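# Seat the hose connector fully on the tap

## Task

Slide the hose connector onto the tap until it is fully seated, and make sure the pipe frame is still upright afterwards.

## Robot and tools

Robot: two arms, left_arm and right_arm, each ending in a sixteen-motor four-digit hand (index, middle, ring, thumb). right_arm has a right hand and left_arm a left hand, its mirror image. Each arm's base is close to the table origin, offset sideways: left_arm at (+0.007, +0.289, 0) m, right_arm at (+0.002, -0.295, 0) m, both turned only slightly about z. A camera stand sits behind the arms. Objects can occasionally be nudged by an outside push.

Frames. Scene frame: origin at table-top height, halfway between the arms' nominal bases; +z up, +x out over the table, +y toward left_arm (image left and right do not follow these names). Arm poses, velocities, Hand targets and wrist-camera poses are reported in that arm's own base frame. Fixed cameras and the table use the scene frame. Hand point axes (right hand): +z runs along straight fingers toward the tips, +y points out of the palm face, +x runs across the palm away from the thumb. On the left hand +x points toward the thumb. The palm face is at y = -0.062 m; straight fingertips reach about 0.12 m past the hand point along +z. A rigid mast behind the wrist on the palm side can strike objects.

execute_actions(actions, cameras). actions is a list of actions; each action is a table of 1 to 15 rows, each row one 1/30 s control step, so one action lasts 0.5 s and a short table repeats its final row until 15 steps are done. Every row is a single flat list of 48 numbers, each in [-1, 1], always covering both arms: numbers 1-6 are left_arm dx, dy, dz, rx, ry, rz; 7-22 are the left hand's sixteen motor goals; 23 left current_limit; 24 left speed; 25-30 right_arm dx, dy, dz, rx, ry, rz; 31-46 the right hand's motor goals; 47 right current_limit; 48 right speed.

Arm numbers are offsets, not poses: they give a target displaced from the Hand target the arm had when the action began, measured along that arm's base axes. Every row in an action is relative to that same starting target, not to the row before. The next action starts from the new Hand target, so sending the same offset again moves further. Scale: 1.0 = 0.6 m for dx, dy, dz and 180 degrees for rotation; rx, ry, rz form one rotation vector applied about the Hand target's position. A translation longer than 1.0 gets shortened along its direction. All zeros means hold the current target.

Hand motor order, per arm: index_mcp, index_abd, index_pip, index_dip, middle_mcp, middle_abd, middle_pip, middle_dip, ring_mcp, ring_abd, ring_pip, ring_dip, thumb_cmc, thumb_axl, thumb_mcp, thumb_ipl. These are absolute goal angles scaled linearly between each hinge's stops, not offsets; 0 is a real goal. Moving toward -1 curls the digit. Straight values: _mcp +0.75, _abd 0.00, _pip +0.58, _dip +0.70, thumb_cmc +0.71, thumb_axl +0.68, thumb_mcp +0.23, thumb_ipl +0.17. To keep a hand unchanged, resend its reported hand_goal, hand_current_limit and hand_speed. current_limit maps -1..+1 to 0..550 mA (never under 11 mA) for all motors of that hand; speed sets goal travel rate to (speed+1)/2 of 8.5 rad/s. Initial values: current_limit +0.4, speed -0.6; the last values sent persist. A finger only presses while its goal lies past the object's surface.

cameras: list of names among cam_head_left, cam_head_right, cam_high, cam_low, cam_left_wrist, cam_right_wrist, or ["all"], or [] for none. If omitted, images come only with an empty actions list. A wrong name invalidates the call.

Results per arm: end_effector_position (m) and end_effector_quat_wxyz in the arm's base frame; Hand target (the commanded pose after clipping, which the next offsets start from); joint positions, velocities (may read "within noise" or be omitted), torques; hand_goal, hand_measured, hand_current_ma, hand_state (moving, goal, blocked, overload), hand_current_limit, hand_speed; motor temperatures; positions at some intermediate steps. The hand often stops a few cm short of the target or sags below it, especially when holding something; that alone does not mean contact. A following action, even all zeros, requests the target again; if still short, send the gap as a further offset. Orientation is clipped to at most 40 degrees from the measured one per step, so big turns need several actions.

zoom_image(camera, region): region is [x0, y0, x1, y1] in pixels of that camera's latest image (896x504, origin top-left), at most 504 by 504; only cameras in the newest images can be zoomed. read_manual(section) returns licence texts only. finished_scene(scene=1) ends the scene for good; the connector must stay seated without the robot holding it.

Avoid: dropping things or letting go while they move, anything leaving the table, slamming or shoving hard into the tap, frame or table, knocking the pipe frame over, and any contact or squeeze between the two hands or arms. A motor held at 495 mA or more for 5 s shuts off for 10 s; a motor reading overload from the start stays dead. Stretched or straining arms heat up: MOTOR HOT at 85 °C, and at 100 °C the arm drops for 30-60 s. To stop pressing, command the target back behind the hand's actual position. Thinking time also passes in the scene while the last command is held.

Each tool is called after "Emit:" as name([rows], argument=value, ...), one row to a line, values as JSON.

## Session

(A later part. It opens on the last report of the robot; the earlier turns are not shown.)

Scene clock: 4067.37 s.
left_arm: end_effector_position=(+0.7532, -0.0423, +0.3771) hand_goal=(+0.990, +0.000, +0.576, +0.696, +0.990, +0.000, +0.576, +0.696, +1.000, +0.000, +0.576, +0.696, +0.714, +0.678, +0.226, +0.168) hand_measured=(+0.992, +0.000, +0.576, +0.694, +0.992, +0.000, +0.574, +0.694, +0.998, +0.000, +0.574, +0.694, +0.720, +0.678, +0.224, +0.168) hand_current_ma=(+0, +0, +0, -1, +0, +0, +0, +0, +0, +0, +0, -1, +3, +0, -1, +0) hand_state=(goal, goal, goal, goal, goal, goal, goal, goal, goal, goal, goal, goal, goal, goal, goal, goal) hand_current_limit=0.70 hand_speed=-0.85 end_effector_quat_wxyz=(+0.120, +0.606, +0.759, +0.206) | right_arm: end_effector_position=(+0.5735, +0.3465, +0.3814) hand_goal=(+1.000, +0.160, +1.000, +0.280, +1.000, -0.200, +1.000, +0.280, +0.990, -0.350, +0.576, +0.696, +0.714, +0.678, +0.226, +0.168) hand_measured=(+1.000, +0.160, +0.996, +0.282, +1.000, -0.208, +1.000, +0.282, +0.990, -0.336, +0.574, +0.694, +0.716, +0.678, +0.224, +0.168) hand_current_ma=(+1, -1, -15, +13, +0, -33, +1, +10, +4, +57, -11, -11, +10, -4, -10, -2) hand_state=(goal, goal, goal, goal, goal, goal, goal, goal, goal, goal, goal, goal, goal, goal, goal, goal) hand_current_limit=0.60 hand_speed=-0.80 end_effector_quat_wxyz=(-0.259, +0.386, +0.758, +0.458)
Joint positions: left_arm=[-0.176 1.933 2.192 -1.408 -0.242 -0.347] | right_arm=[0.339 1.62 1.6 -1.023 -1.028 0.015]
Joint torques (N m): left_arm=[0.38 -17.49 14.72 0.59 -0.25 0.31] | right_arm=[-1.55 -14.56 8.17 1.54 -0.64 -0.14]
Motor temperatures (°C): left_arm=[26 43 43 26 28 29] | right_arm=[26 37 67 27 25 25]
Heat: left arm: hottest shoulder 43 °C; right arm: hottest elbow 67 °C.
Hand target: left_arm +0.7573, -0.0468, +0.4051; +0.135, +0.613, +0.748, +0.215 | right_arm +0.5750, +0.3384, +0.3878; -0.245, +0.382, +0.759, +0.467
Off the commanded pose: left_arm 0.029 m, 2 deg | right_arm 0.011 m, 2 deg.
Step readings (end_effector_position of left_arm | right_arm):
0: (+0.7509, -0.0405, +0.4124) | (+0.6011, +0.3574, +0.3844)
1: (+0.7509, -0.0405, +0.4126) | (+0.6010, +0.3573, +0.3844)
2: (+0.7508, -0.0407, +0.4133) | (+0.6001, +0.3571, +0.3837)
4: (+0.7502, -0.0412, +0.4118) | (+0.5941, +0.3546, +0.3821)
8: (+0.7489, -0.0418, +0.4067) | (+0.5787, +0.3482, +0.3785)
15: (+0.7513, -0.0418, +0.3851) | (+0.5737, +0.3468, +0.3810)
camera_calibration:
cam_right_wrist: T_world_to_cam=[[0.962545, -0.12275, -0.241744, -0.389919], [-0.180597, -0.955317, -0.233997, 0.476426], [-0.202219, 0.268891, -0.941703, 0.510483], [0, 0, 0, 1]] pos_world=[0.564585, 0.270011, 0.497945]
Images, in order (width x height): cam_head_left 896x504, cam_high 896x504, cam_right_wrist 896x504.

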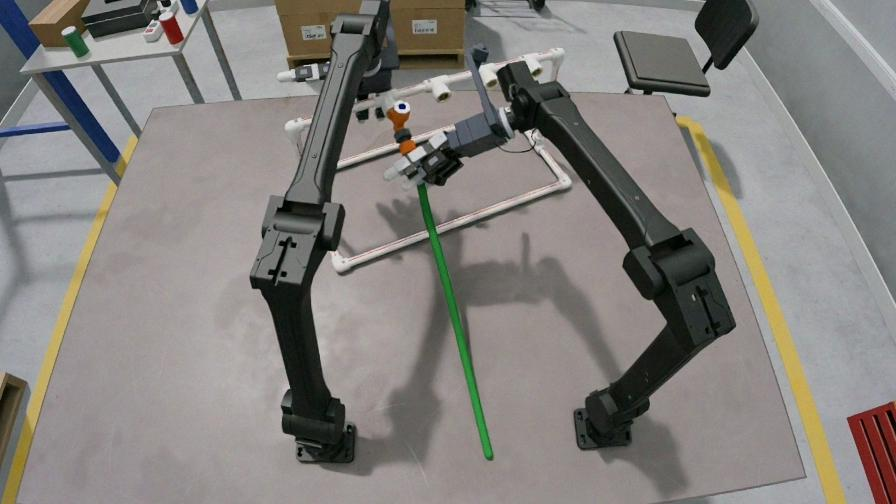

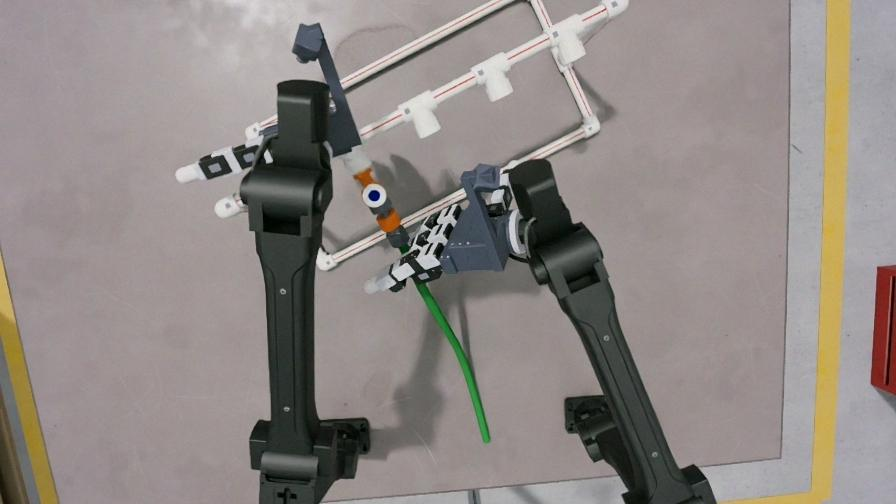

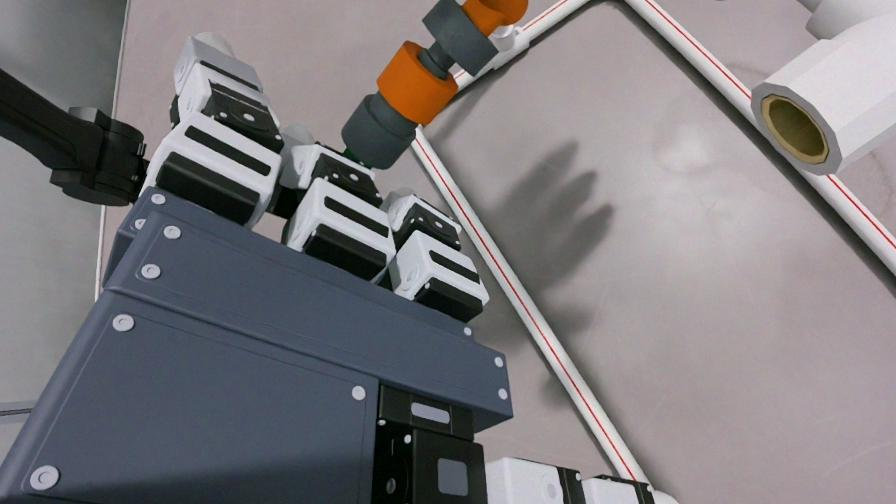

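Emit:
execute_actions([
  [[0,0,0,0,0,0,0.99,0,0.576,0.696,0.99,0,0.576,0.696,1.0,0,0.576,0.696,0.714,0.678,0.226,0.168,0.7,-0.85,-0.012,0.008,0.02,0,0,0,1.0,0.08,1.0,0.28,1.0,-0.08,1.0,0.28,0.99,-0.3,0.576,0.696,0.714,0.678,0.226,0.168,0.6,-0.8]],
], cameras=["cam_high","cam_right_wrist","cam_head_left","cam_low"])

Emit:
zoom_image(camera="cam_right_wrist", region=[280, 0, 540, 230])

Emit:
zoom_image(camera="cam_low", region=[370, 140, 530, 260])

Scene clock: 4111.53 s.
left_arm: end_effector_position=(+0.7532, -0.0423, +0.3771) hand_goal=(+0.990, +0.000, +0.576, +0.696, +0.990, +0.000, +0.576, +0.696, +1.000, +0.000, +0.576, +0.696, +0.714, +0.678, +0.226, +0.168) hand_measured=(+0.992, +0.000, +0.576, +0.694, +0.992, +0.000, +0.574, +0.694, +0.998, +0.000, +0.574, +0.694, +0.720, +0.678, +0.224, +0.168) hand_current_ma=(+0, +0, +0, -1, +0, +0, +0, +0, +0, +0, +0, -1, +3, +0, -1, +0) hand_state=(goal, goal, goal, goal, goal, goal, goal, goal, goal, goal, goal, goal, goal, goal, goal, goal) hand_current_limit=0.70 hand_speed=-0.85 end_effector_quat_wxyz=(+0.120, +0.606, +0.759, +0.206) | right_arm: end_effector_position=(+0.5702, +0.3449, +0.3905) hand_goal=(+1.000, +0.080, +1.000, +0.280, +1.000, -0.080, +1.000, +0.280, +0.990, -0.300, +0.576, +0.696, +0.714, +0.678, +0.226, +0.168) hand_measured=(+1.000, +0.088, +0.996, +0.282, +1.000, -0.096, +1.000, +0.282, +0.990, -0.298, +0.574, +0.694, +0.716, +0.678, +0.224, +0.168) hand_current_ma=(+1, +36, -15, +13, +0, -67, +1, +10, +4, +5, -11, -11, +10, -4, -10, -2) hand_state=(goal, goal, goal, goal, goal, goal, goal, goal, goal, goal, goal, goal, goal, goal, goal, goal) hand_current_limit=0.60 hand_speed=-0.80 end_effector_quat_wxyz=(-0.254, +0.385, +0.758, +0.461)
Joint positions: left_arm=[-0.176 1.933 2.192 -1.408 -0.242 -0.347] | right_arm=[0.34 1.604 1.6 -1.023 -1.023 0.018]
Joint torques (N m): left_arm=[0.26 -17.49 14.68 0.42 -0.21 0.32] | right_arm=[-0.62 -14.56 8.76 1.26 -0.56 0.05]
Motor temperatures (°C): left_arm=[26 42 49 26 28 28] | right_arm=[26 37 62 27 25 25]
Heat: left arm: hottest elbow 49 °C; right arm: hottest elbow 62 °C.
Hand target: left_arm +0.7573, -0.0469, +0.4051; +0.135, +0.613, +0.748, +0.215 | right_arm +0.5677, +0.3433, +0.3998; -0.245, +0.382, +0.759, +0.467
Off the commanded pose: left_arm 0.029 m, 2 deg | right_arm 0.010 m, 1 deg.
Step readings (end_effector_position of left_arm | right_arm):
0: (+0.7532, -0.0423, +0.3771) | (+0.5734, +0.3465, +0.3817)
1: (+0.7532, -0.0423, +0.3771) | (+0.5734, +0.3465, +0.3817)
2: (+0.7532, -0.0423, +0.3771) | (+0.5733, +0.3465, +0.3819)
4: (+0.7532, -0.0423, +0.3771) | (+0.5727, +0.3462, +0.3836)
8: (+0.7532, -0.0423, +0.3771) | (+0.5708, +0.3454, +0.3887)
15: (+0.7532, -0.0423, +0.3771) | (+0.5702, +0.3449, +0.3905)
camera_calibration:
cam_right_wrist: T_world_to_cam=[[0.965169, -0.126022, -0.229277, -0.390076], [-0.181001, -0.954412, -0.237352, 0.477637], [-0.188913, 0.270584, -0.943979, 0.511491], [0, 0, 0, 1]] pos_world=[0.559569, 0.268303, 0.506769]
Images, in order (width x height): cam_head_left 896x504, cam_high 896x504, cam_low 896x504, cam_right_wrist 896x504.

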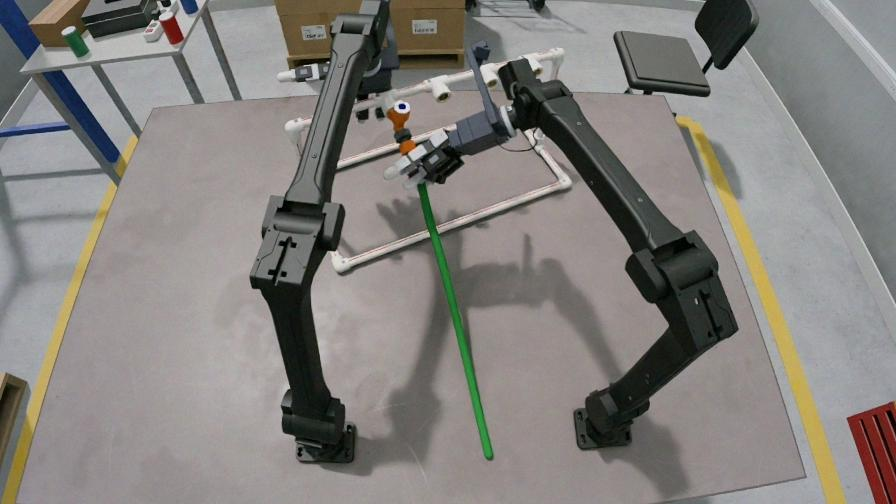

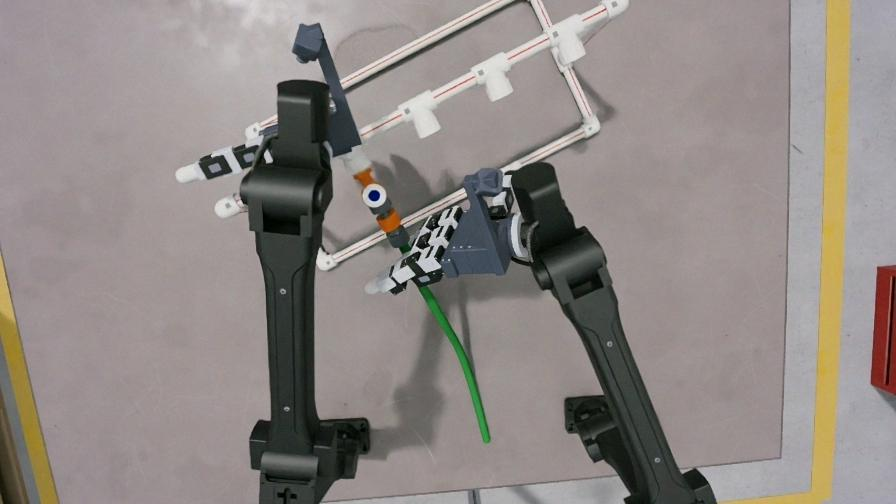

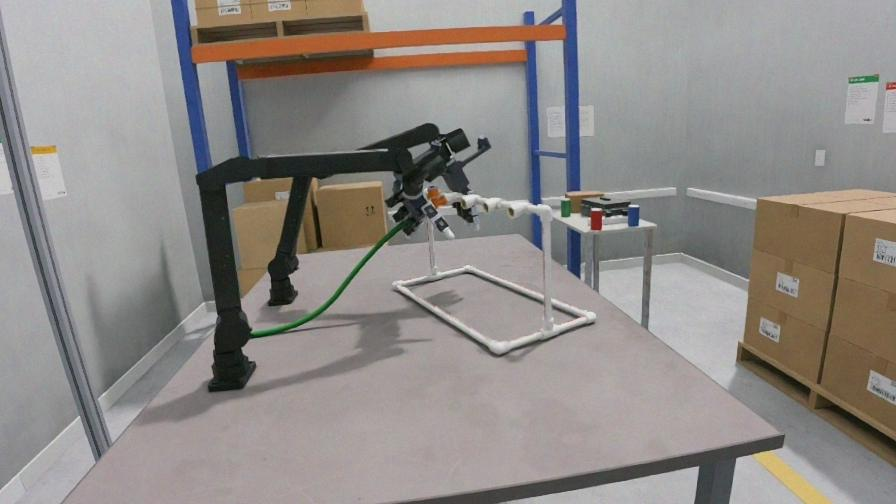

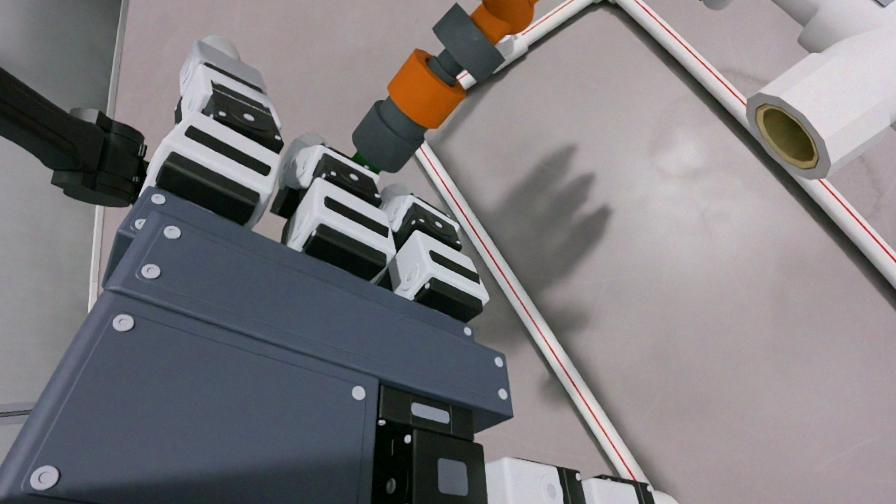

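Scaled by 1.938.

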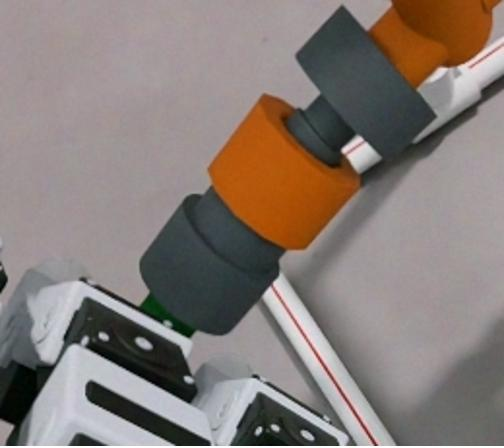

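Scaled by 3.150.

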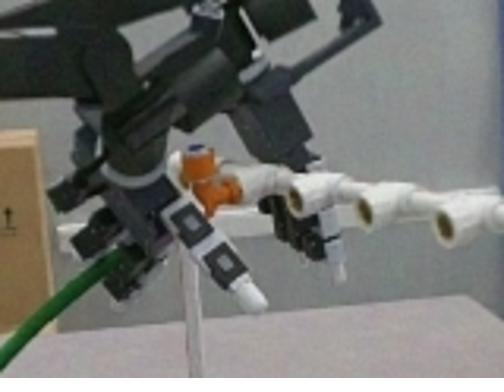

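Emit:
execute_actions([
  [[0,0,0,0,0,0,0.99,0,0.576,0.696,0.99,0,0.576,0.696,1.0,0,0.576,0.696,0.714,0.678,0.226,0.168,0.7,-0.85,0.045,0.0,0.012,0,0,0,1.0,0.03,1.0,0.28,1.0,-0.03,1.0,0.28,0.99,-0.3,0.576,0.696,0.714,0.678,0.226,0.168,0.6,-0.8]],
], cameras=["cam_high","cam_right_wrist"])

Emit:
zoom_image(camera="cam_right_wrist", region=[280, 0, 540, 230])

Emit:
zoom_image(camera="cam_high", region=[310, 130, 470, 290])

Scene clock: 4121.90 s.
left_arm: end_effector_position=(+0.7532, -0.0423, +0.3771) hand_goal=(+0.990, +0.000, +0.576, +0.696, +0.990, +0.000, +0.576, +0.696, +1.000, +0.000, +0.576, +0.696, +0.714, +0.678, +0.226, +0.168) hand_measured=(+0.992, +0.000, +0.576, +0.694, +0.992, +0.000, +0.574, +0.694, +0.998, +0.000, +0.574, +0.694, +0.720, +0.678, +0.224, +0.168) hand_current_ma=(+0, +0, +0, -1, +0, +0, +0, +0, +0, +0, +0, -1, +3, +0, -1, +0) hand_state=(goal, goal, goal, goal, goal, goal, goal, goal, goal, goal, goal, goal, goal, goal, goal, goal) hand_current_limit=0.70 hand_speed=-0.85 end_effector_quat_wxyz=(+0.120, +0.606, +0.759, +0.206) | right_arm: end_effector_position=(+0.5744, +0.3473, +0.3933) hand_goal=(+1.000, +0.030, +1.000, +0.280, +1.000, -0.030, +1.000, +0.280, +0.990, -0.300, +0.576, +0.696, +0.714, +0.678, +0.226, +0.168) hand_measured=(+1.000, +0.038, +0.998, +0.282, +1.000, -0.052, +1.000, +0.282, +0.990, -0.298, +0.574, +0.694, +0.716, +0.678, +0.224, +0.168) hand_current_ma=(+1, +38, -14, +13, -1, -98, +0, +9, +4, +6, -11, -11, +10, -4, -10, -2) hand_state=(goal, goal, goal, goal, goal, blocked, goal, goal, goal, goal, goal, goal, goal, goal, goal, goal) hand_current_limit=0.60 hand_speed=-0.80 end_effector_quat_wxyz=(-0.261, +0.386, +0.757, +0.457)
Joint positions: left_arm=[-0.176 1.933 2.192 -1.408 -0.242 -0.347] | right_arm=[0.34 1.624 1.637 -1.057 -1.03 0.015]
Joint torques (N m): left_arm=[0.44 -17.44 14.67 0.47 -0.23 0.32] | right_arm=[-1.79 -11.58 13.39 0.47 -0.64 -0.14]
Motor temperatures (°C): left_arm=[26 42 50 26 28 28] | right_arm=[26 38 62 27 25 25]
Heat: left arm: hottest elbow 50 °C; right arm: hottest elbow 62 °C.
Hand target: left_arm +0.7573, -0.0469, +0.4051; +0.135, +0.613, +0.748, +0.215 | right_arm +0.5946, +0.3433, +0.4072; -0.245, +0.382, +0.759, +0.467
Off the commanded pose: left_arm 0.029 m, 2 deg | right_arm 0.025 m, 2 deg.
Step readings (end_effector_position of left_arm | right_arm):
0: (+0.7532, -0.0423, +0.3771) | (+0.5702, +0.3449, +0.3905)
1: (+0.7532, -0.0423, +0.3771) | (+0.5702, +0.3449, +0.3905)
2: (+0.7532, -0.0423, +0.3771) | (+0.5702, +0.3450, +0.3906)
4: (+0.7532, -0.0423, +0.3771) | (+0.5696, +0.3452, +0.3911)
8: (+0.7532, -0.0423, +0.3771) | (+0.5713, +0.3458, +0.3927)
15: (+0.7532, -0.0423, +0.3771) | (+0.5743, +0.3472, +0.3933)
camera_calibration:
cam_right_wrist: T_world_to_cam=[[0.962027, -0.121371, -0.244485, -0.386907], [-0.180085, -0.955324, -0.234363, 0.479918], [-0.205118, 0.269492, -0.940904, 0.522856], [0, 0, 0, 1]] pos_world=[0.565888, 0.270612, 0.50984]
Images, in order (width x height): cam_high 896x504, cam_right_wrist 896x504.

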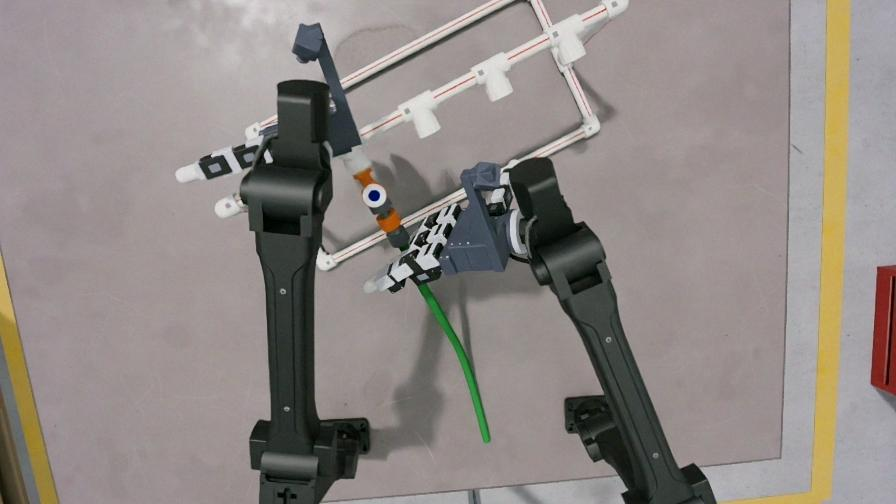

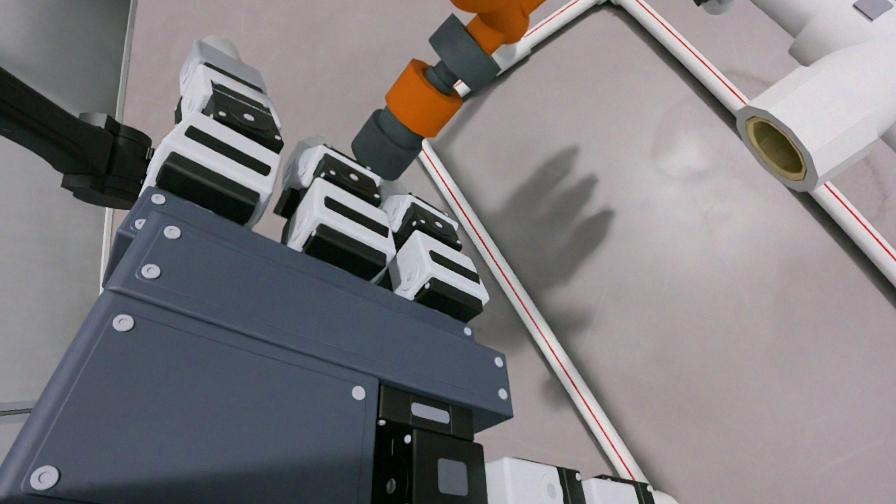

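Scaled by 1.938.

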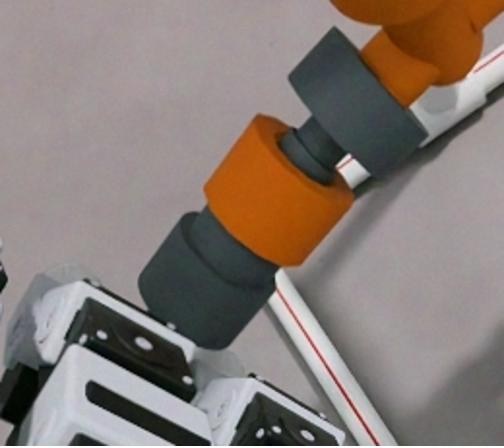

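Scaled by 3.150.

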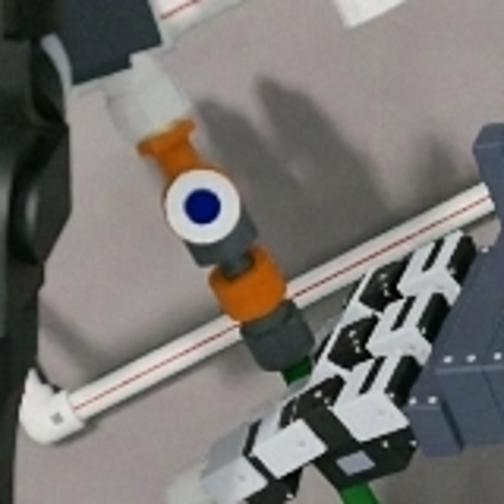

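Emit:
execute_actions([
  [[-0.03,-0.01,-0.01,0,0,0,0.99,0,0.576,0.696,0.99,0,0.576,0.696,1.0,0,0.576,0.696,0.714,0.678,0.226,0.168,0.7,-0.85,0.025,0.003,0.009,0,0,0,1.0,0.02,1.0,0.28,1.0,-0.02,1.0,0.28,0.99,-0.3,0.576,0.696,0.714,0.678,0.226,0.168,0.6,-0.8]],
  [[-0.02,-0.01,-0.01,0,0,0,0.99,0,0.576,0.696,0.99,0,0.576,0.696,1.0,0,0.576,0.696,0.714,0.678,0.226,0.168,0.7,-0.85,0.015,0.001,0.007,0,0,0,1.0,0.02,1.0,0.28,1.0,-0.02,1.0,0.28,0.99,-0.3,0.576,0.696,0.714,0.678,0.226,0.168,0.6,-0.8]],
], cameras=["cam_high","cam_right_wrist"])

Emit:
zoom_image(camera="cam_right_wrist", region=[280, 0, 540, 230])

Emit:
zoom_image(camera="cam_high", region=[310, 130, 470, 290])

Scene clock: 4135.33 s.
left_arm: end_effector_position=(+0.7429, -0.0386, +0.3857) hand_goal=(+0.990, +0.000, +0.576, +0.696, +0.990, +0.000, +0.576, +0.696, +1.000, +0.000, +0.576, +0.696, +0.714, +0.678, +0.226, +0.168) hand_measured=(+0.992, +0.000, +0.576, +0.694, +0.992, +0.000, +0.574, +0.694, +0.990, +0.000, +0.574, +0.694, +0.720, +0.678, +0.224, +0.168) hand_current_ma=(+0, +0, +0, -1, +0, +0, +0, +0, -6, +0, +0, -1, +3, +0, -1, +0) hand_state=(goal, goal, goal, goal, goal, goal, goal, goal, goal, goal, goal, goal, goal, goal, goal, goal) hand_current_limit=0.70 hand_speed=-0.85 end_effector_quat_wxyz=(+0.139, +0.592, +0.763, +0.220) | right_arm: end_effector_position=(+0.5875, +0.3515, +0.3947) hand_goal=(+1.000, +0.020, +1.000, +0.280, +1.000, -0.020, +1.000, +0.280, +0.990, -0.300, +0.576, +0.696, +0.714, +0.678, +0.226, +0.168) hand_measured=(+1.000, +0.028, +1.000, +0.282, +1.000, -0.046, +1.000, +0.284, +0.990, -0.298, +0.574, +0.694, +0.716, +0.678, +0.224, +0.168) hand_current_ma=(+1, +38, -3, +13, +3, -113, +1, +19, +4, +6, -10, -11, +10, -4, -10, -2) hand_state=(goal, goal, goal, goal, goal, blocked, goal, goal, goal, goal, goal, goal, goal, goal, goal, goal) hand_current_limit=0.60 hand_speed=-0.80 end_effector_quat_wxyz=(-0.277, +0.394, +0.755, +0.446)
Joint positions: left_arm=[-0.178 1.873 2.102 -1.334 -0.255 -0.367] | right_arm=[0.337 1.679 1.726 -1.141 -1.041 0.005]
Joint torques (N m): left_arm=[-1.38 -19.9 8.05 0.35 -0.16 0.28] | right_arm=[-2.37 -11.58 14.67 1.35 -0.42 -0.25]
Motor temperatures (°C): left_arm=[26 42 50 26 28 28] | right_arm=[26 38 63 27 25 25]
Heat: left arm: hottest elbow 50 °C; right arm: hottest elbow 63 °C.
Hand target: left_arm +0.7273, -0.0589, +0.3932; +0.135, +0.613, +0.748, +0.215 | right_arm +0.6187, +0.3457, +0.4169; -0.245, +0.382, +0.759, +0.467
Off the commanded pose: left_arm 0.026 m, 3 deg | right_arm 0.039 m, 5 deg.
Step readings (end_effector_position of left_arm | right_arm):
0: (+0.7532, -0.0423, +0.3771) | (+0.5744, +0.3473, +0.3934)
1: (+0.7532, -0.0423, +0.3771) | (+0.5745, +0.3474, +0.3933)
2: (+0.7532, -0.0422, +0.3771) | (+0.5750, +0.3473, +0.3936)
4: (+0.7531, -0.0422, +0.3779) | (+0.5779, +0.3484, +0.3957)
8: (+0.7514, -0.0414, +0.3797) | (+0.5839, +0.3497, +0.3982)
15: (+0.7483, -0.0407, +0.3840) | (+0.5849, +0.3501, +0.3972)
16: (+0.7482, -0.0407, +0.3840) | (+0.5850, +0.3502, +0.3972)
17: (+0.7479, -0.0406, +0.3838) | (+0.5852, +0.3503, +0.3973)
19: (+0.7459, -0.0401, +0.3846) | (+0.5861, +0.3507, +0.3963)
23: (+0.7438, -0.0392, +0.3854) | (+0.5871, +0.3511, +0.3951)
30: (+0.7430, -0.0387, +0.3854) | (+0.5875, +0.3514, +0.3946)
camera_calibration:
cam_right_wrist: T_world_to_cam=[[0.951788, -0.117046, -0.28355, -0.378732], [-0.18332, -0.958159, -0.21983, 0.483764], [-0.245956, 0.261212, -0.933421, 0.549599], [0, 0, 0, 1]] pos_world=[0.584333, 0.275632, 0.511963]
Images, in order (width x height): cam_high 896x504, cam_right_wrist 896x504.

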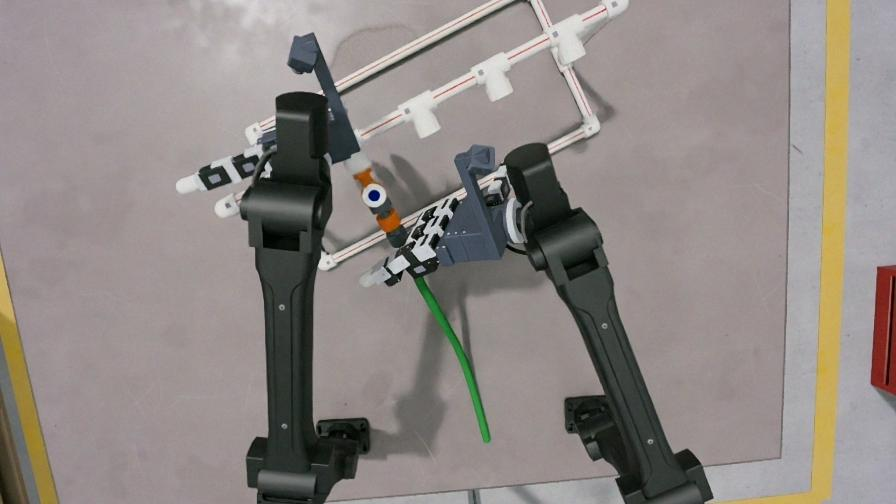

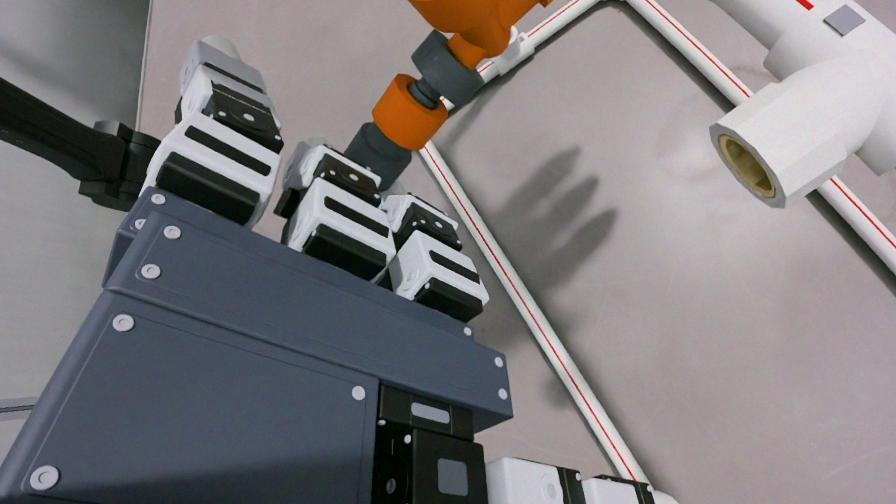

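Scaled by 1.938.

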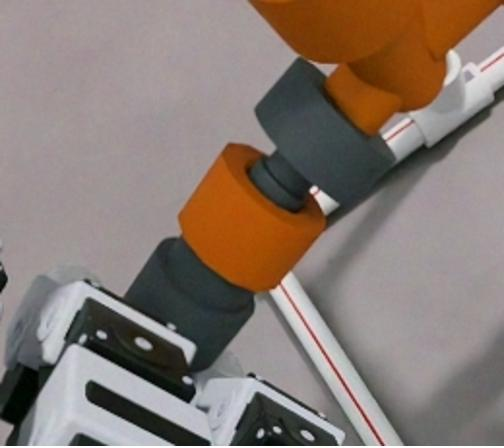

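Scaled by 3.150.

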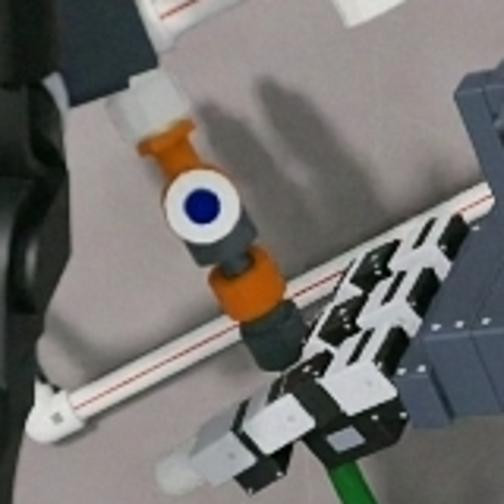

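Emit:
execute_actions([
  [[-0.015,0.0,-0.015,0,0,0,0.99,0,0.576,0.696,0.99,0,0.576,0.696,1.0,0,0.576,0.696,0.714,0.678,0.226,0.168,0.7,-0.85,0.03,0.003,0.014,0,-0.02,0,1.0,0.01,1.0,0.28,1.0,-0.01,1.0,0.28,0.99,-0.3,0.576,0.696,0.714,0.678,0.226,0.168,0.7,-0.8]],
], cameras=["cam_high","cam_right_wrist"])

Emit:
zoom_image(camera="cam_right_wrist", region=[280, 0, 540, 230])

Emit:
zoom_image(camera="cam_high", region=[310, 130, 470, 290])

Scene clock: 4149.13 s.
left_arm: end_effector_position=(+0.7375, -0.0347, +0.3870) hand_goal=(+0.990, +0.000, +0.576, +0.696, +0.990, +0.000, +0.576, +0.696, +1.000, +0.000, +0.576, +0.696, +0.714, +0.678, +0.226, +0.168) hand_measured=(+0.992, +0.000, +0.576, +0.694, +0.992, +0.000, +0.574, +0.694, +0.984, +0.000, +0.574, +0.694, +0.720, +0.678, +0.224, +0.168) hand_current_ma=(+0, +0, +0, -1, +0, +0, +0, +0, -14, +0, +0, -1, +3, +0, -1, +0) hand_state=(goal, goal, goal, goal, goal, goal, goal, goal, goal, goal, goal, goal, goal, goal, goal, goal) hand_current_limit=0.70 hand_speed=-0.85 end_effector_quat_wxyz=(+0.153, +0.577, +0.769, +0.228) | right_arm: end_effector_position=(+0.5898, +0.3525, +0.3946) hand_goal=(+1.000, +0.010, +1.000, +0.280, +1.000, -0.010, +1.000, +0.280, +0.990, -0.300, +0.576, +0.696, +0.714, +0.678, +0.226, +0.168) hand_measured=(+1.000, +0.020, +1.000, +0.282, +1.002, -0.052, +1.000, +0.294, +0.990, -0.298, +0.574, +0.694, +0.716, +0.678, +0.224, +0.168) hand_current_ma=(+1, +41, -1, +13, +8, -186, +2, +65, +4, +6, -10, -11, +10, -4, -10, -2) hand_state=(goal, goal, goal, goal, goal, blocked, goal, goal, goal, goal, goal, goal, goal, goal, goal, goal) hand_current_limit=0.70 hand_speed=-0.80 end_effector_quat_wxyz=(-0.275, +0.391, +0.757, +0.446)
Joint positions: left_arm=[-0.178 1.839 2.041 -1.275 -0.263 -0.394] | right_arm=[0.336 1.688 1.737 -1.15 -1.04 -0.008]
Joint torques (N m): left_arm=[-1.61 -19.08 7.34 -0.47 0.03 0.5] | right_arm=[-2.84 -10.75 16.42 2.62 0.1 -0.39]
Motor temperatures (°C): left_arm=[26 44 48 26 28 28] | right_arm=[26 38 64 27 25 25]
Heat: left arm: hottest elbow 48 °C; right arm: hottest elbow 64 °C.
Hand target: left_arm +0.7183, -0.0588, +0.3839; +0.135, +0.613, +0.748, +0.215 | right_arm +0.6368, +0.3473, +0.4252; -0.221, +0.367, +0.766, +0.479
Off the commanded pose: left_arm 0.031 m, 5 deg | right_arm 0.056 m, 8 deg.
Step readings (end_effector_position of left_arm | right_arm):
0: (+0.7428, -0.0386, +0.3857) | (+0.5875, +0.3515, +0.3948)
1: (+0.7428, -0.0386, +0.3853) | (+0.5876, +0.3515, +0.3945)
2: (+0.7425, -0.0384, +0.3848) | (+0.5880, +0.3514, +0.3949)
4: (+0.7408, -0.0374, +0.3859) | (+0.5887, +0.3517, +0.3948)
8: (+0.7384, -0.0354, +0.3872) | (+0.5897, +0.3523, +0.3944)
15: (+0.7376, -0.0348, +0.3874) | (+0.5898, +0.3525, +0.3944)
camera_calibration:
cam_right_wrist: T_world_to_cam=[[0.954149, -0.112573, -0.277356, -0.386308], [-0.176924, -0.959503, -0.219205, 0.481575], [-0.241448, 0.258226, -0.935426, 0.548902], [0, 0, 0, 1]] pos_world=[0.586329, 0.276844, 0.511876]
Images, in order (width x height): cam_high 896x504, cam_right_wrist 896x504.

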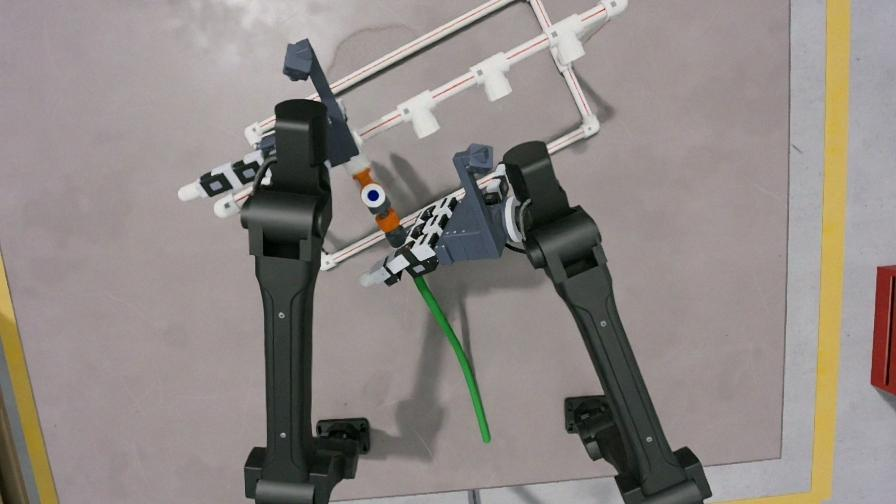

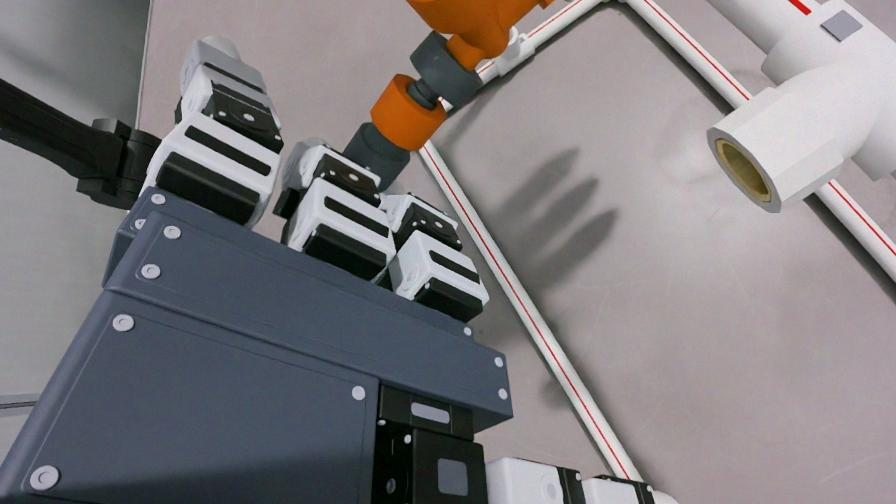

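Scaled by 1.938.

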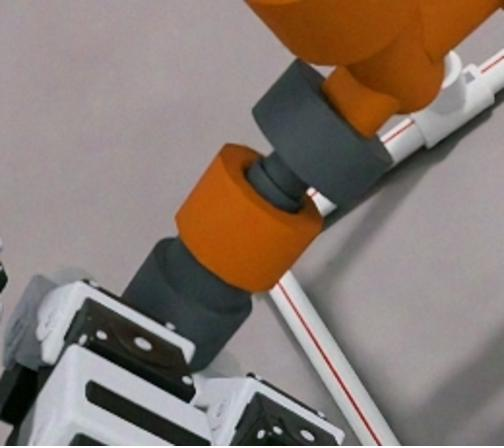

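Scaled by 3.150.

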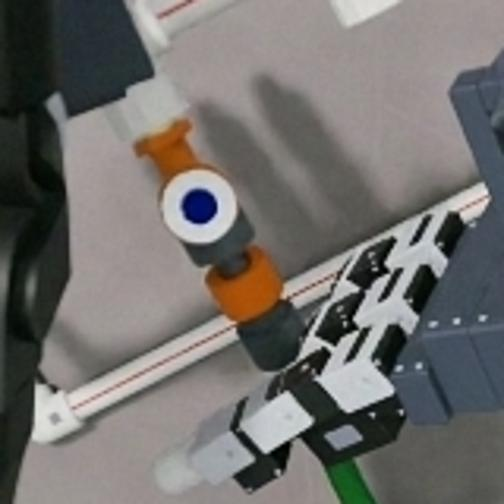

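Emit:
execute_actions([
  [[0,0,0,0,0,0,0.99,0,0.576,0.696,0.99,0,0.576,0.696,1.0,0,0.576,0.696,0.714,0.678,0.226,0.168,0.7,-0.85,-0.06,0.004,-0.005,0,0,0,1.0,0.01,1.0,0.28,1.0,-0.03,1.0,0.28,0.99,-0.3,0.576,0.696,0.714,0.678,0.226,0.168,0.7,-0.8]],
  [[0,0,0,0,0,0,0.99,0,0.576,0.696,0.99,0,0.576,0.696,1.0,0,0.576,0.696,0.714,0.678,0.226,0.168,0.7,-0.85,0,0,0,0,0,0,1.0,-0.1,1.0,0.28,1.0,0.0,1.0,0.28,0.99,-0.3,0.576,0.696,0.714,0.678,0.226,0.168,0.7,-0.8]],
], cameras=["cam_high","cam_right_wrist"])

Emit:
zoom_image(camera="cam_right_wrist", region=[280, 0, 540, 230])

Emit:
zoom_image(camera="cam_high", region=[310, 130, 470, 290])

Scene clock: 4169.67 s.
left_arm: end_effector_position=(+0.7374, -0.0346, +0.3873) hand_goal=(+0.990, +0.000, +0.576, +0.696, +0.990, +0.000, +0.576, +0.696, +1.000, +0.000, +0.576, +0.696, +0.714, +0.678, +0.226, +0.168) hand_measured=(+0.992, +0.000, +0.576, +0.694, +0.992, +0.000, +0.574, +0.694, +0.984, +0.000, +0.574, +0.694, +0.720, +0.678, +0.224, +0.168) hand_current_ma=(+0, +0, +0, -1, +0, +0, +0, +0, -14, +0, +0, -1, +3, +0, -1, +0) hand_state=(goal, goal, goal, goal, goal, goal, goal, goal, goal, goal, goal, goal, goal, goal, goal, goal) hand_current_limit=0.70 hand_speed=-0.85 end_effector_quat_wxyz=(+0.154, +0.577, +0.769, +0.228) | right_arm: end_effector_position=(+0.5869, +0.3526, +0.3979) hand_goal=(+1.000, -0.100, +1.000, +0.280, +1.000, +0.000, +1.000, +0.280, +0.990, -0.300, +0.576, +0.696, +0.714, +0.678, +0.226, +0.168) hand_measured=(+1.000, -0.032, +1.000, +0.282, +1.002, -0.070, +1.000, +0.294, +0.990, -0.298, +0.574, +0.694, +0.716, +0.678, +0.224, +0.168) hand_current_ma=(+1, +291, +0, +13, +7, -300, +3, +65, +4, +6, -10, -11, +10, -4, -10, -2) hand_state=(goal, blocked, goal, goal, goal, blocked, goal, goal, goal, goal, goal, goal, goal, goal, goal, goal) hand_current_limit=0.70 hand_speed=-0.80 end_effector_quat_wxyz=(-0.262, +0.389, +0.761, +0.449)
Joint positions: left_arm=[-0.178 1.839 2.041 -1.275 -0.263 -0.394] | right_arm=[0.342 1.67 1.719 -1.121 -1.02 -0.001]
Joint torques (N m): left_arm=[-1.26 -19.14 7.2 -0.38 0.05 0.51] | right_arm=[-1.32 -14.68 10.1 3.59 -0.2 -0.12]
Motor temperatures (°C): left_arm=[26 42 46 26 28 28] | right_arm=[26 37 68 27 25 25]
Heat: left arm: hottest elbow 46 °C; right arm: hottest elbow 68 °C.
Hand target: left_arm +0.7182, -0.0587, +0.3841; +0.135, +0.613, +0.748, +0.215 | right_arm +0.6007, +0.3499, +0.4222; -0.221, +0.367, +0.766, +0.479
Off the commanded pose: left_arm 0.031 m, 5 deg | right_arm 0.028 m, 6 deg.
Step readings (end_effector_position of left_arm | right_arm):
0: (+0.7375, -0.0346, +0.3870) | (+0.5899, +0.3526, +0.3943)
1: (+0.7375, -0.0346, +0.3870) | (+0.5899, +0.3526, +0.3943)
2: (+0.7375, -0.0346, +0.3870) | (+0.5900, +0.3525, +0.3942)
4: (+0.7375, -0.0346, +0.3870) | (+0.5899, +0.3524, +0.3944)
8: (+0.7374, -0.0346, +0.3873) | (+0.5881, +0.3530, +0.3968)
15: (+0.7374, -0.0346, +0.3873) | (+0.5868, +0.3529, +0.3983)
16: (+0.7374, -0.0346, +0.3873) | (+0.5868, +0.3529, +0.3983)
17: (+0.7374, -0.0346, +0.3873) | (+0.5867, +0.3529, +0.3983)
19: (+0.7374, -0.0346, +0.3873) | (+0.5867, +0.3528, +0.3982)
23: (+0.7374, -0.0346, +0.3873) | (+0.5868, +0.3527, +0.3981)
30: (+0.7374, -0.0346, +0.3873) | (+0.5869, +0.3526, +0.3979)
camera_calibration:
cam_right_wrist: T_world_to_cam=[[0.960219, -0.121613, -0.251375, -0.393292], [-0.178158, -0.959976, -0.216114, 0.481567], [-0.215032, 0.252302, -0.943454, 0.541119], [0, 0, 0, 1]] pos_world=[0.5798, 0.277938, 0.51573]
Images, in order (width x height): cam_high 896x504, cam_right_wrist 896x504.

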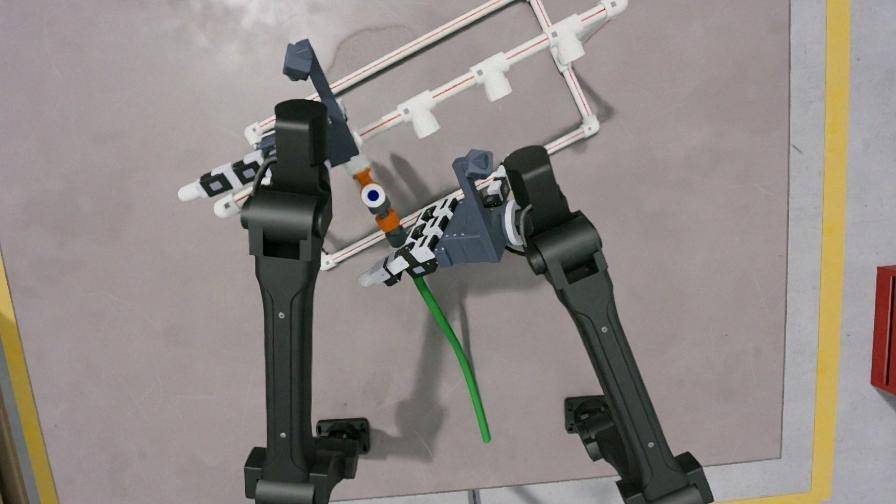

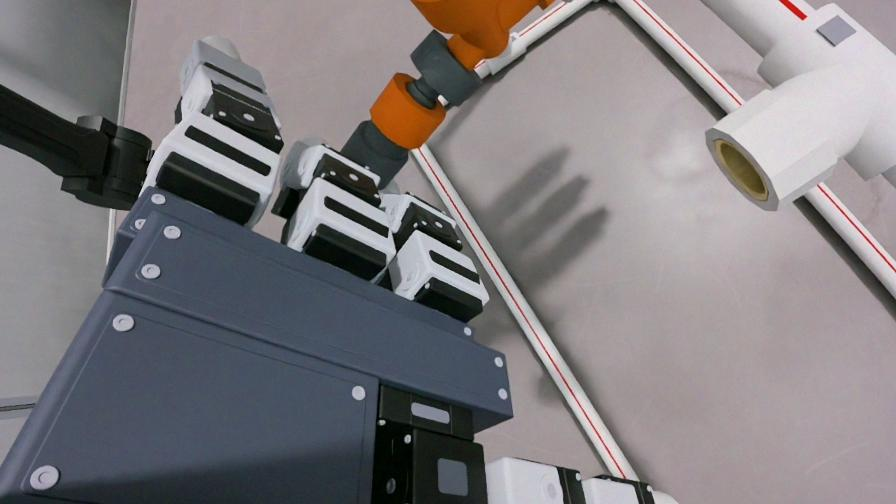

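Scaled by 1.938.

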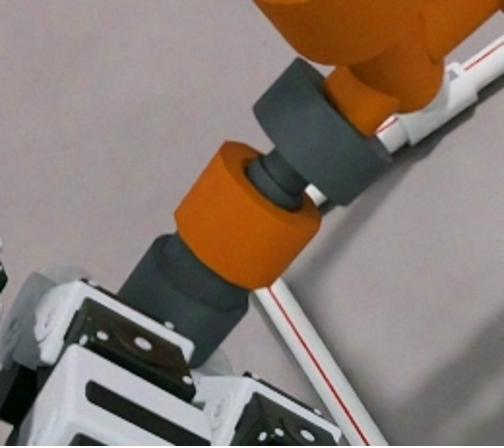

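Scaled by 3.150.

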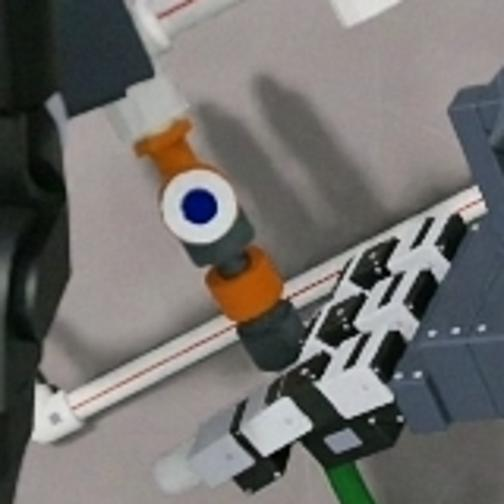

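Emit:
execute_actions([
  [[0,0,0,0,0,0,0.99,0,0.576,0.696,0.99,0,0.576,0.696,1.0,0,0.576,0.696,0.714,0.678,0.226,0.168,0.7,-0.85,0.06,-0.004,0.018,0,0,0,1.0,-0.08,1.0,0.28,1.0,-0.02,1.0,0.28,0.99,-0.3,0.576,0.696,0.714,0.678,0.226,0.168,0.7,-0.8]],
  [[0,0,0,0,0,0,0.99,0,0.576,0.696,0.99,0,0.576,0.696,1.0,0,0.576,0.696,0.714,0.678,0.226,0.168,0.7,-0.85,0.02,-0.002,0.01,0,0,0,1.0,-0.08,1.0,0.28,1.0,-0.02,1.0,0.28,0.99,-0.3,0.576,0.696,0.714,0.678,0.226,0.168,0.7,-0.8]],
], cameras=["cam_high","cam_right_wrist"])

Emit:
zoom_image(camera="cam_right_wrist", region=[280, 0, 540, 230])

Emit:
zoom_image(camera="cam_high", region=[310, 130, 470, 290])

Scene clock: 4182.23 s.
left_arm: end_effector_position=(+0.7377, -0.0324, +0.3885) hand_goal=(+0.990, +0.000, +0.576, +0.696, +0.990, +0.000, +0.576, +0.696, +1.000, +0.000, +0.576, +0.696, +0.714, +0.678, +0.226, +0.168) hand_measured=(+0.992, +0.000, +0.576, +0.694, +0.992, +0.000, +0.574, +0.694, +0.980, +0.000, +0.574, +0.694, +0.720, +0.678, +0.224, +0.168) hand_current_ma=(+0, +0, +0, -1, +0, +0, +0, +0, -20, +0, +0, -1, +3, +0, -1, +0) hand_state=(goal, goal, goal, goal, goal, goal, goal, goal, goal, goal, goal, goal, goal, goal, goal, goal) hand_current_limit=0.70 hand_speed=-0.85 end_effector_quat_wxyz=(+0.153, +0.574, +0.770, +0.232) | right_arm: end_effector_position=(+0.5947, +0.3572, +0.3920) hand_goal=(+1.000, -0.080, +1.000, +0.280, +1.000, -0.020, +1.000, +0.280, +0.990, -0.300, +0.576, +0.696, +0.714, +0.678, +0.226, +0.168) hand_measured=(+1.000, -0.032, +1.000, +0.282, +1.002, -0.074, +1.000, +0.300, +0.990, -0.298, +0.574, +0.694, +0.716, +0.678, +0.224, +0.168) hand_current_ma=(+1, +203, +0, +13, +9, -230, +3, +97, +4, +6, -10, -11, +10, -4, -10, -2) hand_state=(goal, blocked, goal, goal, goal, blocked, goal, goal, goal, goal, goal, goal, goal, goal, goal, goal) hand_current_limit=0.70 hand_speed=-0.80 end_effector_quat_wxyz=(-0.285, +0.396, +0.759, +0.432)
Joint positions: left_arm=[-0.177 1.839 2.041 -1.272 -0.271 -0.396] | right_arm=[0.34 1.725 1.796 -1.221 -1.036 -0.026]
Joint torques (N m): left_arm=[-1.55 -19.43 7.19 -0.49 0.33 0.53] | right_arm=[-3.72 -11.75 17.55 2.91 -0.18 -0.36]
Motor temperatures (°C): left_arm=[26 42 45 26 28 28] | right_arm=[26 38 68 27 25 25]
Heat: left arm: hottest elbow 45 °C; right arm: hottest elbow 68 °C.
Hand target: left_arm +0.7183, -0.0588, +0.3840; +0.135, +0.613, +0.748, +0.215 | right_arm +0.6488, +0.3462, +0.4389; -0.221, +0.367, +0.766, +0.479
Off the commanded pose: left_arm 0.033 m, 6 deg | right_arm 0.072 m, 10 deg.
Step readings (end_effector_position of left_arm | right_arm):
0: (+0.7374, -0.0346, +0.3873) | (+0.5869, +0.3526, +0.3979)
1: (+0.7374, -0.0346, +0.3873) | (+0.5869, +0.3526, +0.3979)
2: (+0.7374, -0.0346, +0.3873) | (+0.5869, +0.3526, +0.3979)
4: (+0.7374, -0.0346, +0.3873) | (+0.5869, +0.3526, +0.3975)
8: (+0.7374, -0.0344, +0.3874) | (+0.5889, +0.3535, +0.3957)
15: (+0.7373, -0.0339, +0.3877) | (+0.5904, +0.3543, +0.3942)
16: (+0.7373, -0.0339, +0.3877) | (+0.5903, +0.3544, +0.3946)
17: (+0.7373, -0.0339, +0.3877) | (+0.5905, +0.3545, +0.3948)
19: (+0.7374, -0.0338, +0.3878) | (+0.5916, +0.3551, +0.3940)
23: (+0.7376, -0.0328, +0.3884) | (+0.5939, +0.3565, +0.3919)
30: (+0.7377, -0.0324, +0.3885) | (+0.5947, +0.3571, +0.3917)
camera_calibration:
cam_right_wrist: T_world_to_cam=[[0.946832, -0.107854, -0.303111, -0.37841], [-0.172984, -0.965028, -0.196973, 0.477268], [-0.271266, 0.238934, -0.932376, 0.569962], [0, 0, 0, 1]] pos_world=[0.595462, 0.283581, 0.510727]
Images, in order (width x height): cam_high 896x504, cam_right_wrist 896x504.

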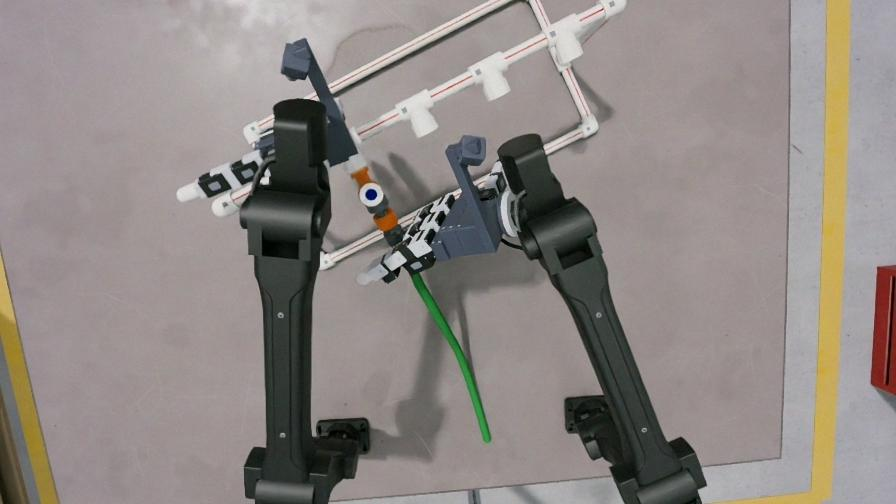

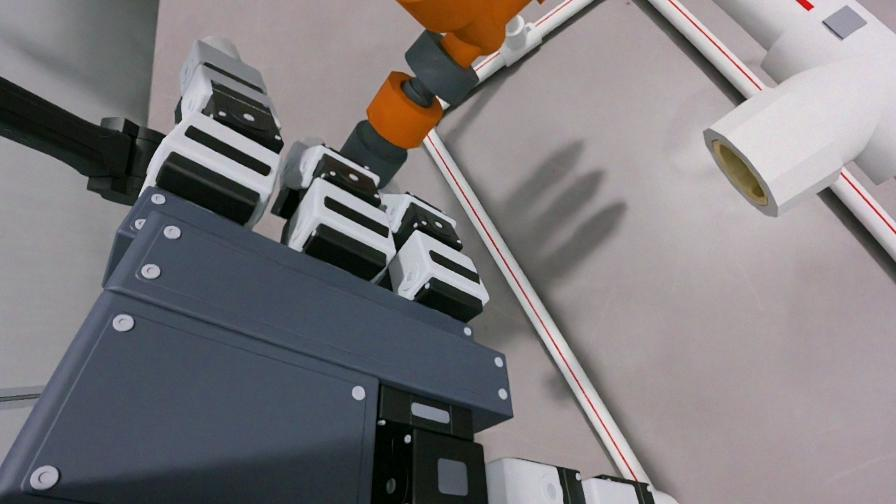

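Scaled by 1.938.

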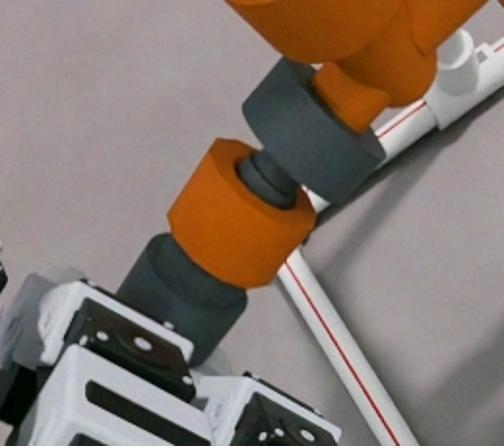

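Scaled by 3.150.

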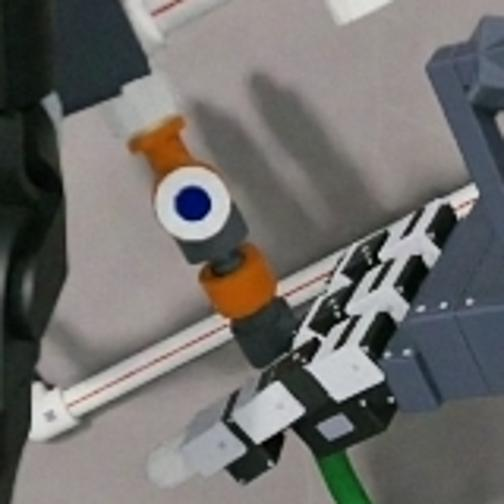

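Emit:
zoom_image(camera="cam_right_wrist", region=[380, 20, 480, 130])

Emit:
zoom_image(camera="cam_high", region=[355, 180, 405, 255])

Scaled by 4.582.

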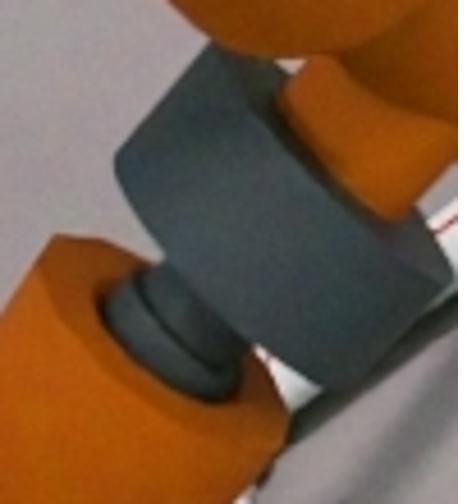

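Scaled by 6.720.

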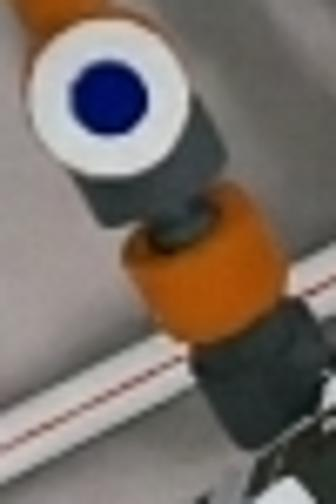

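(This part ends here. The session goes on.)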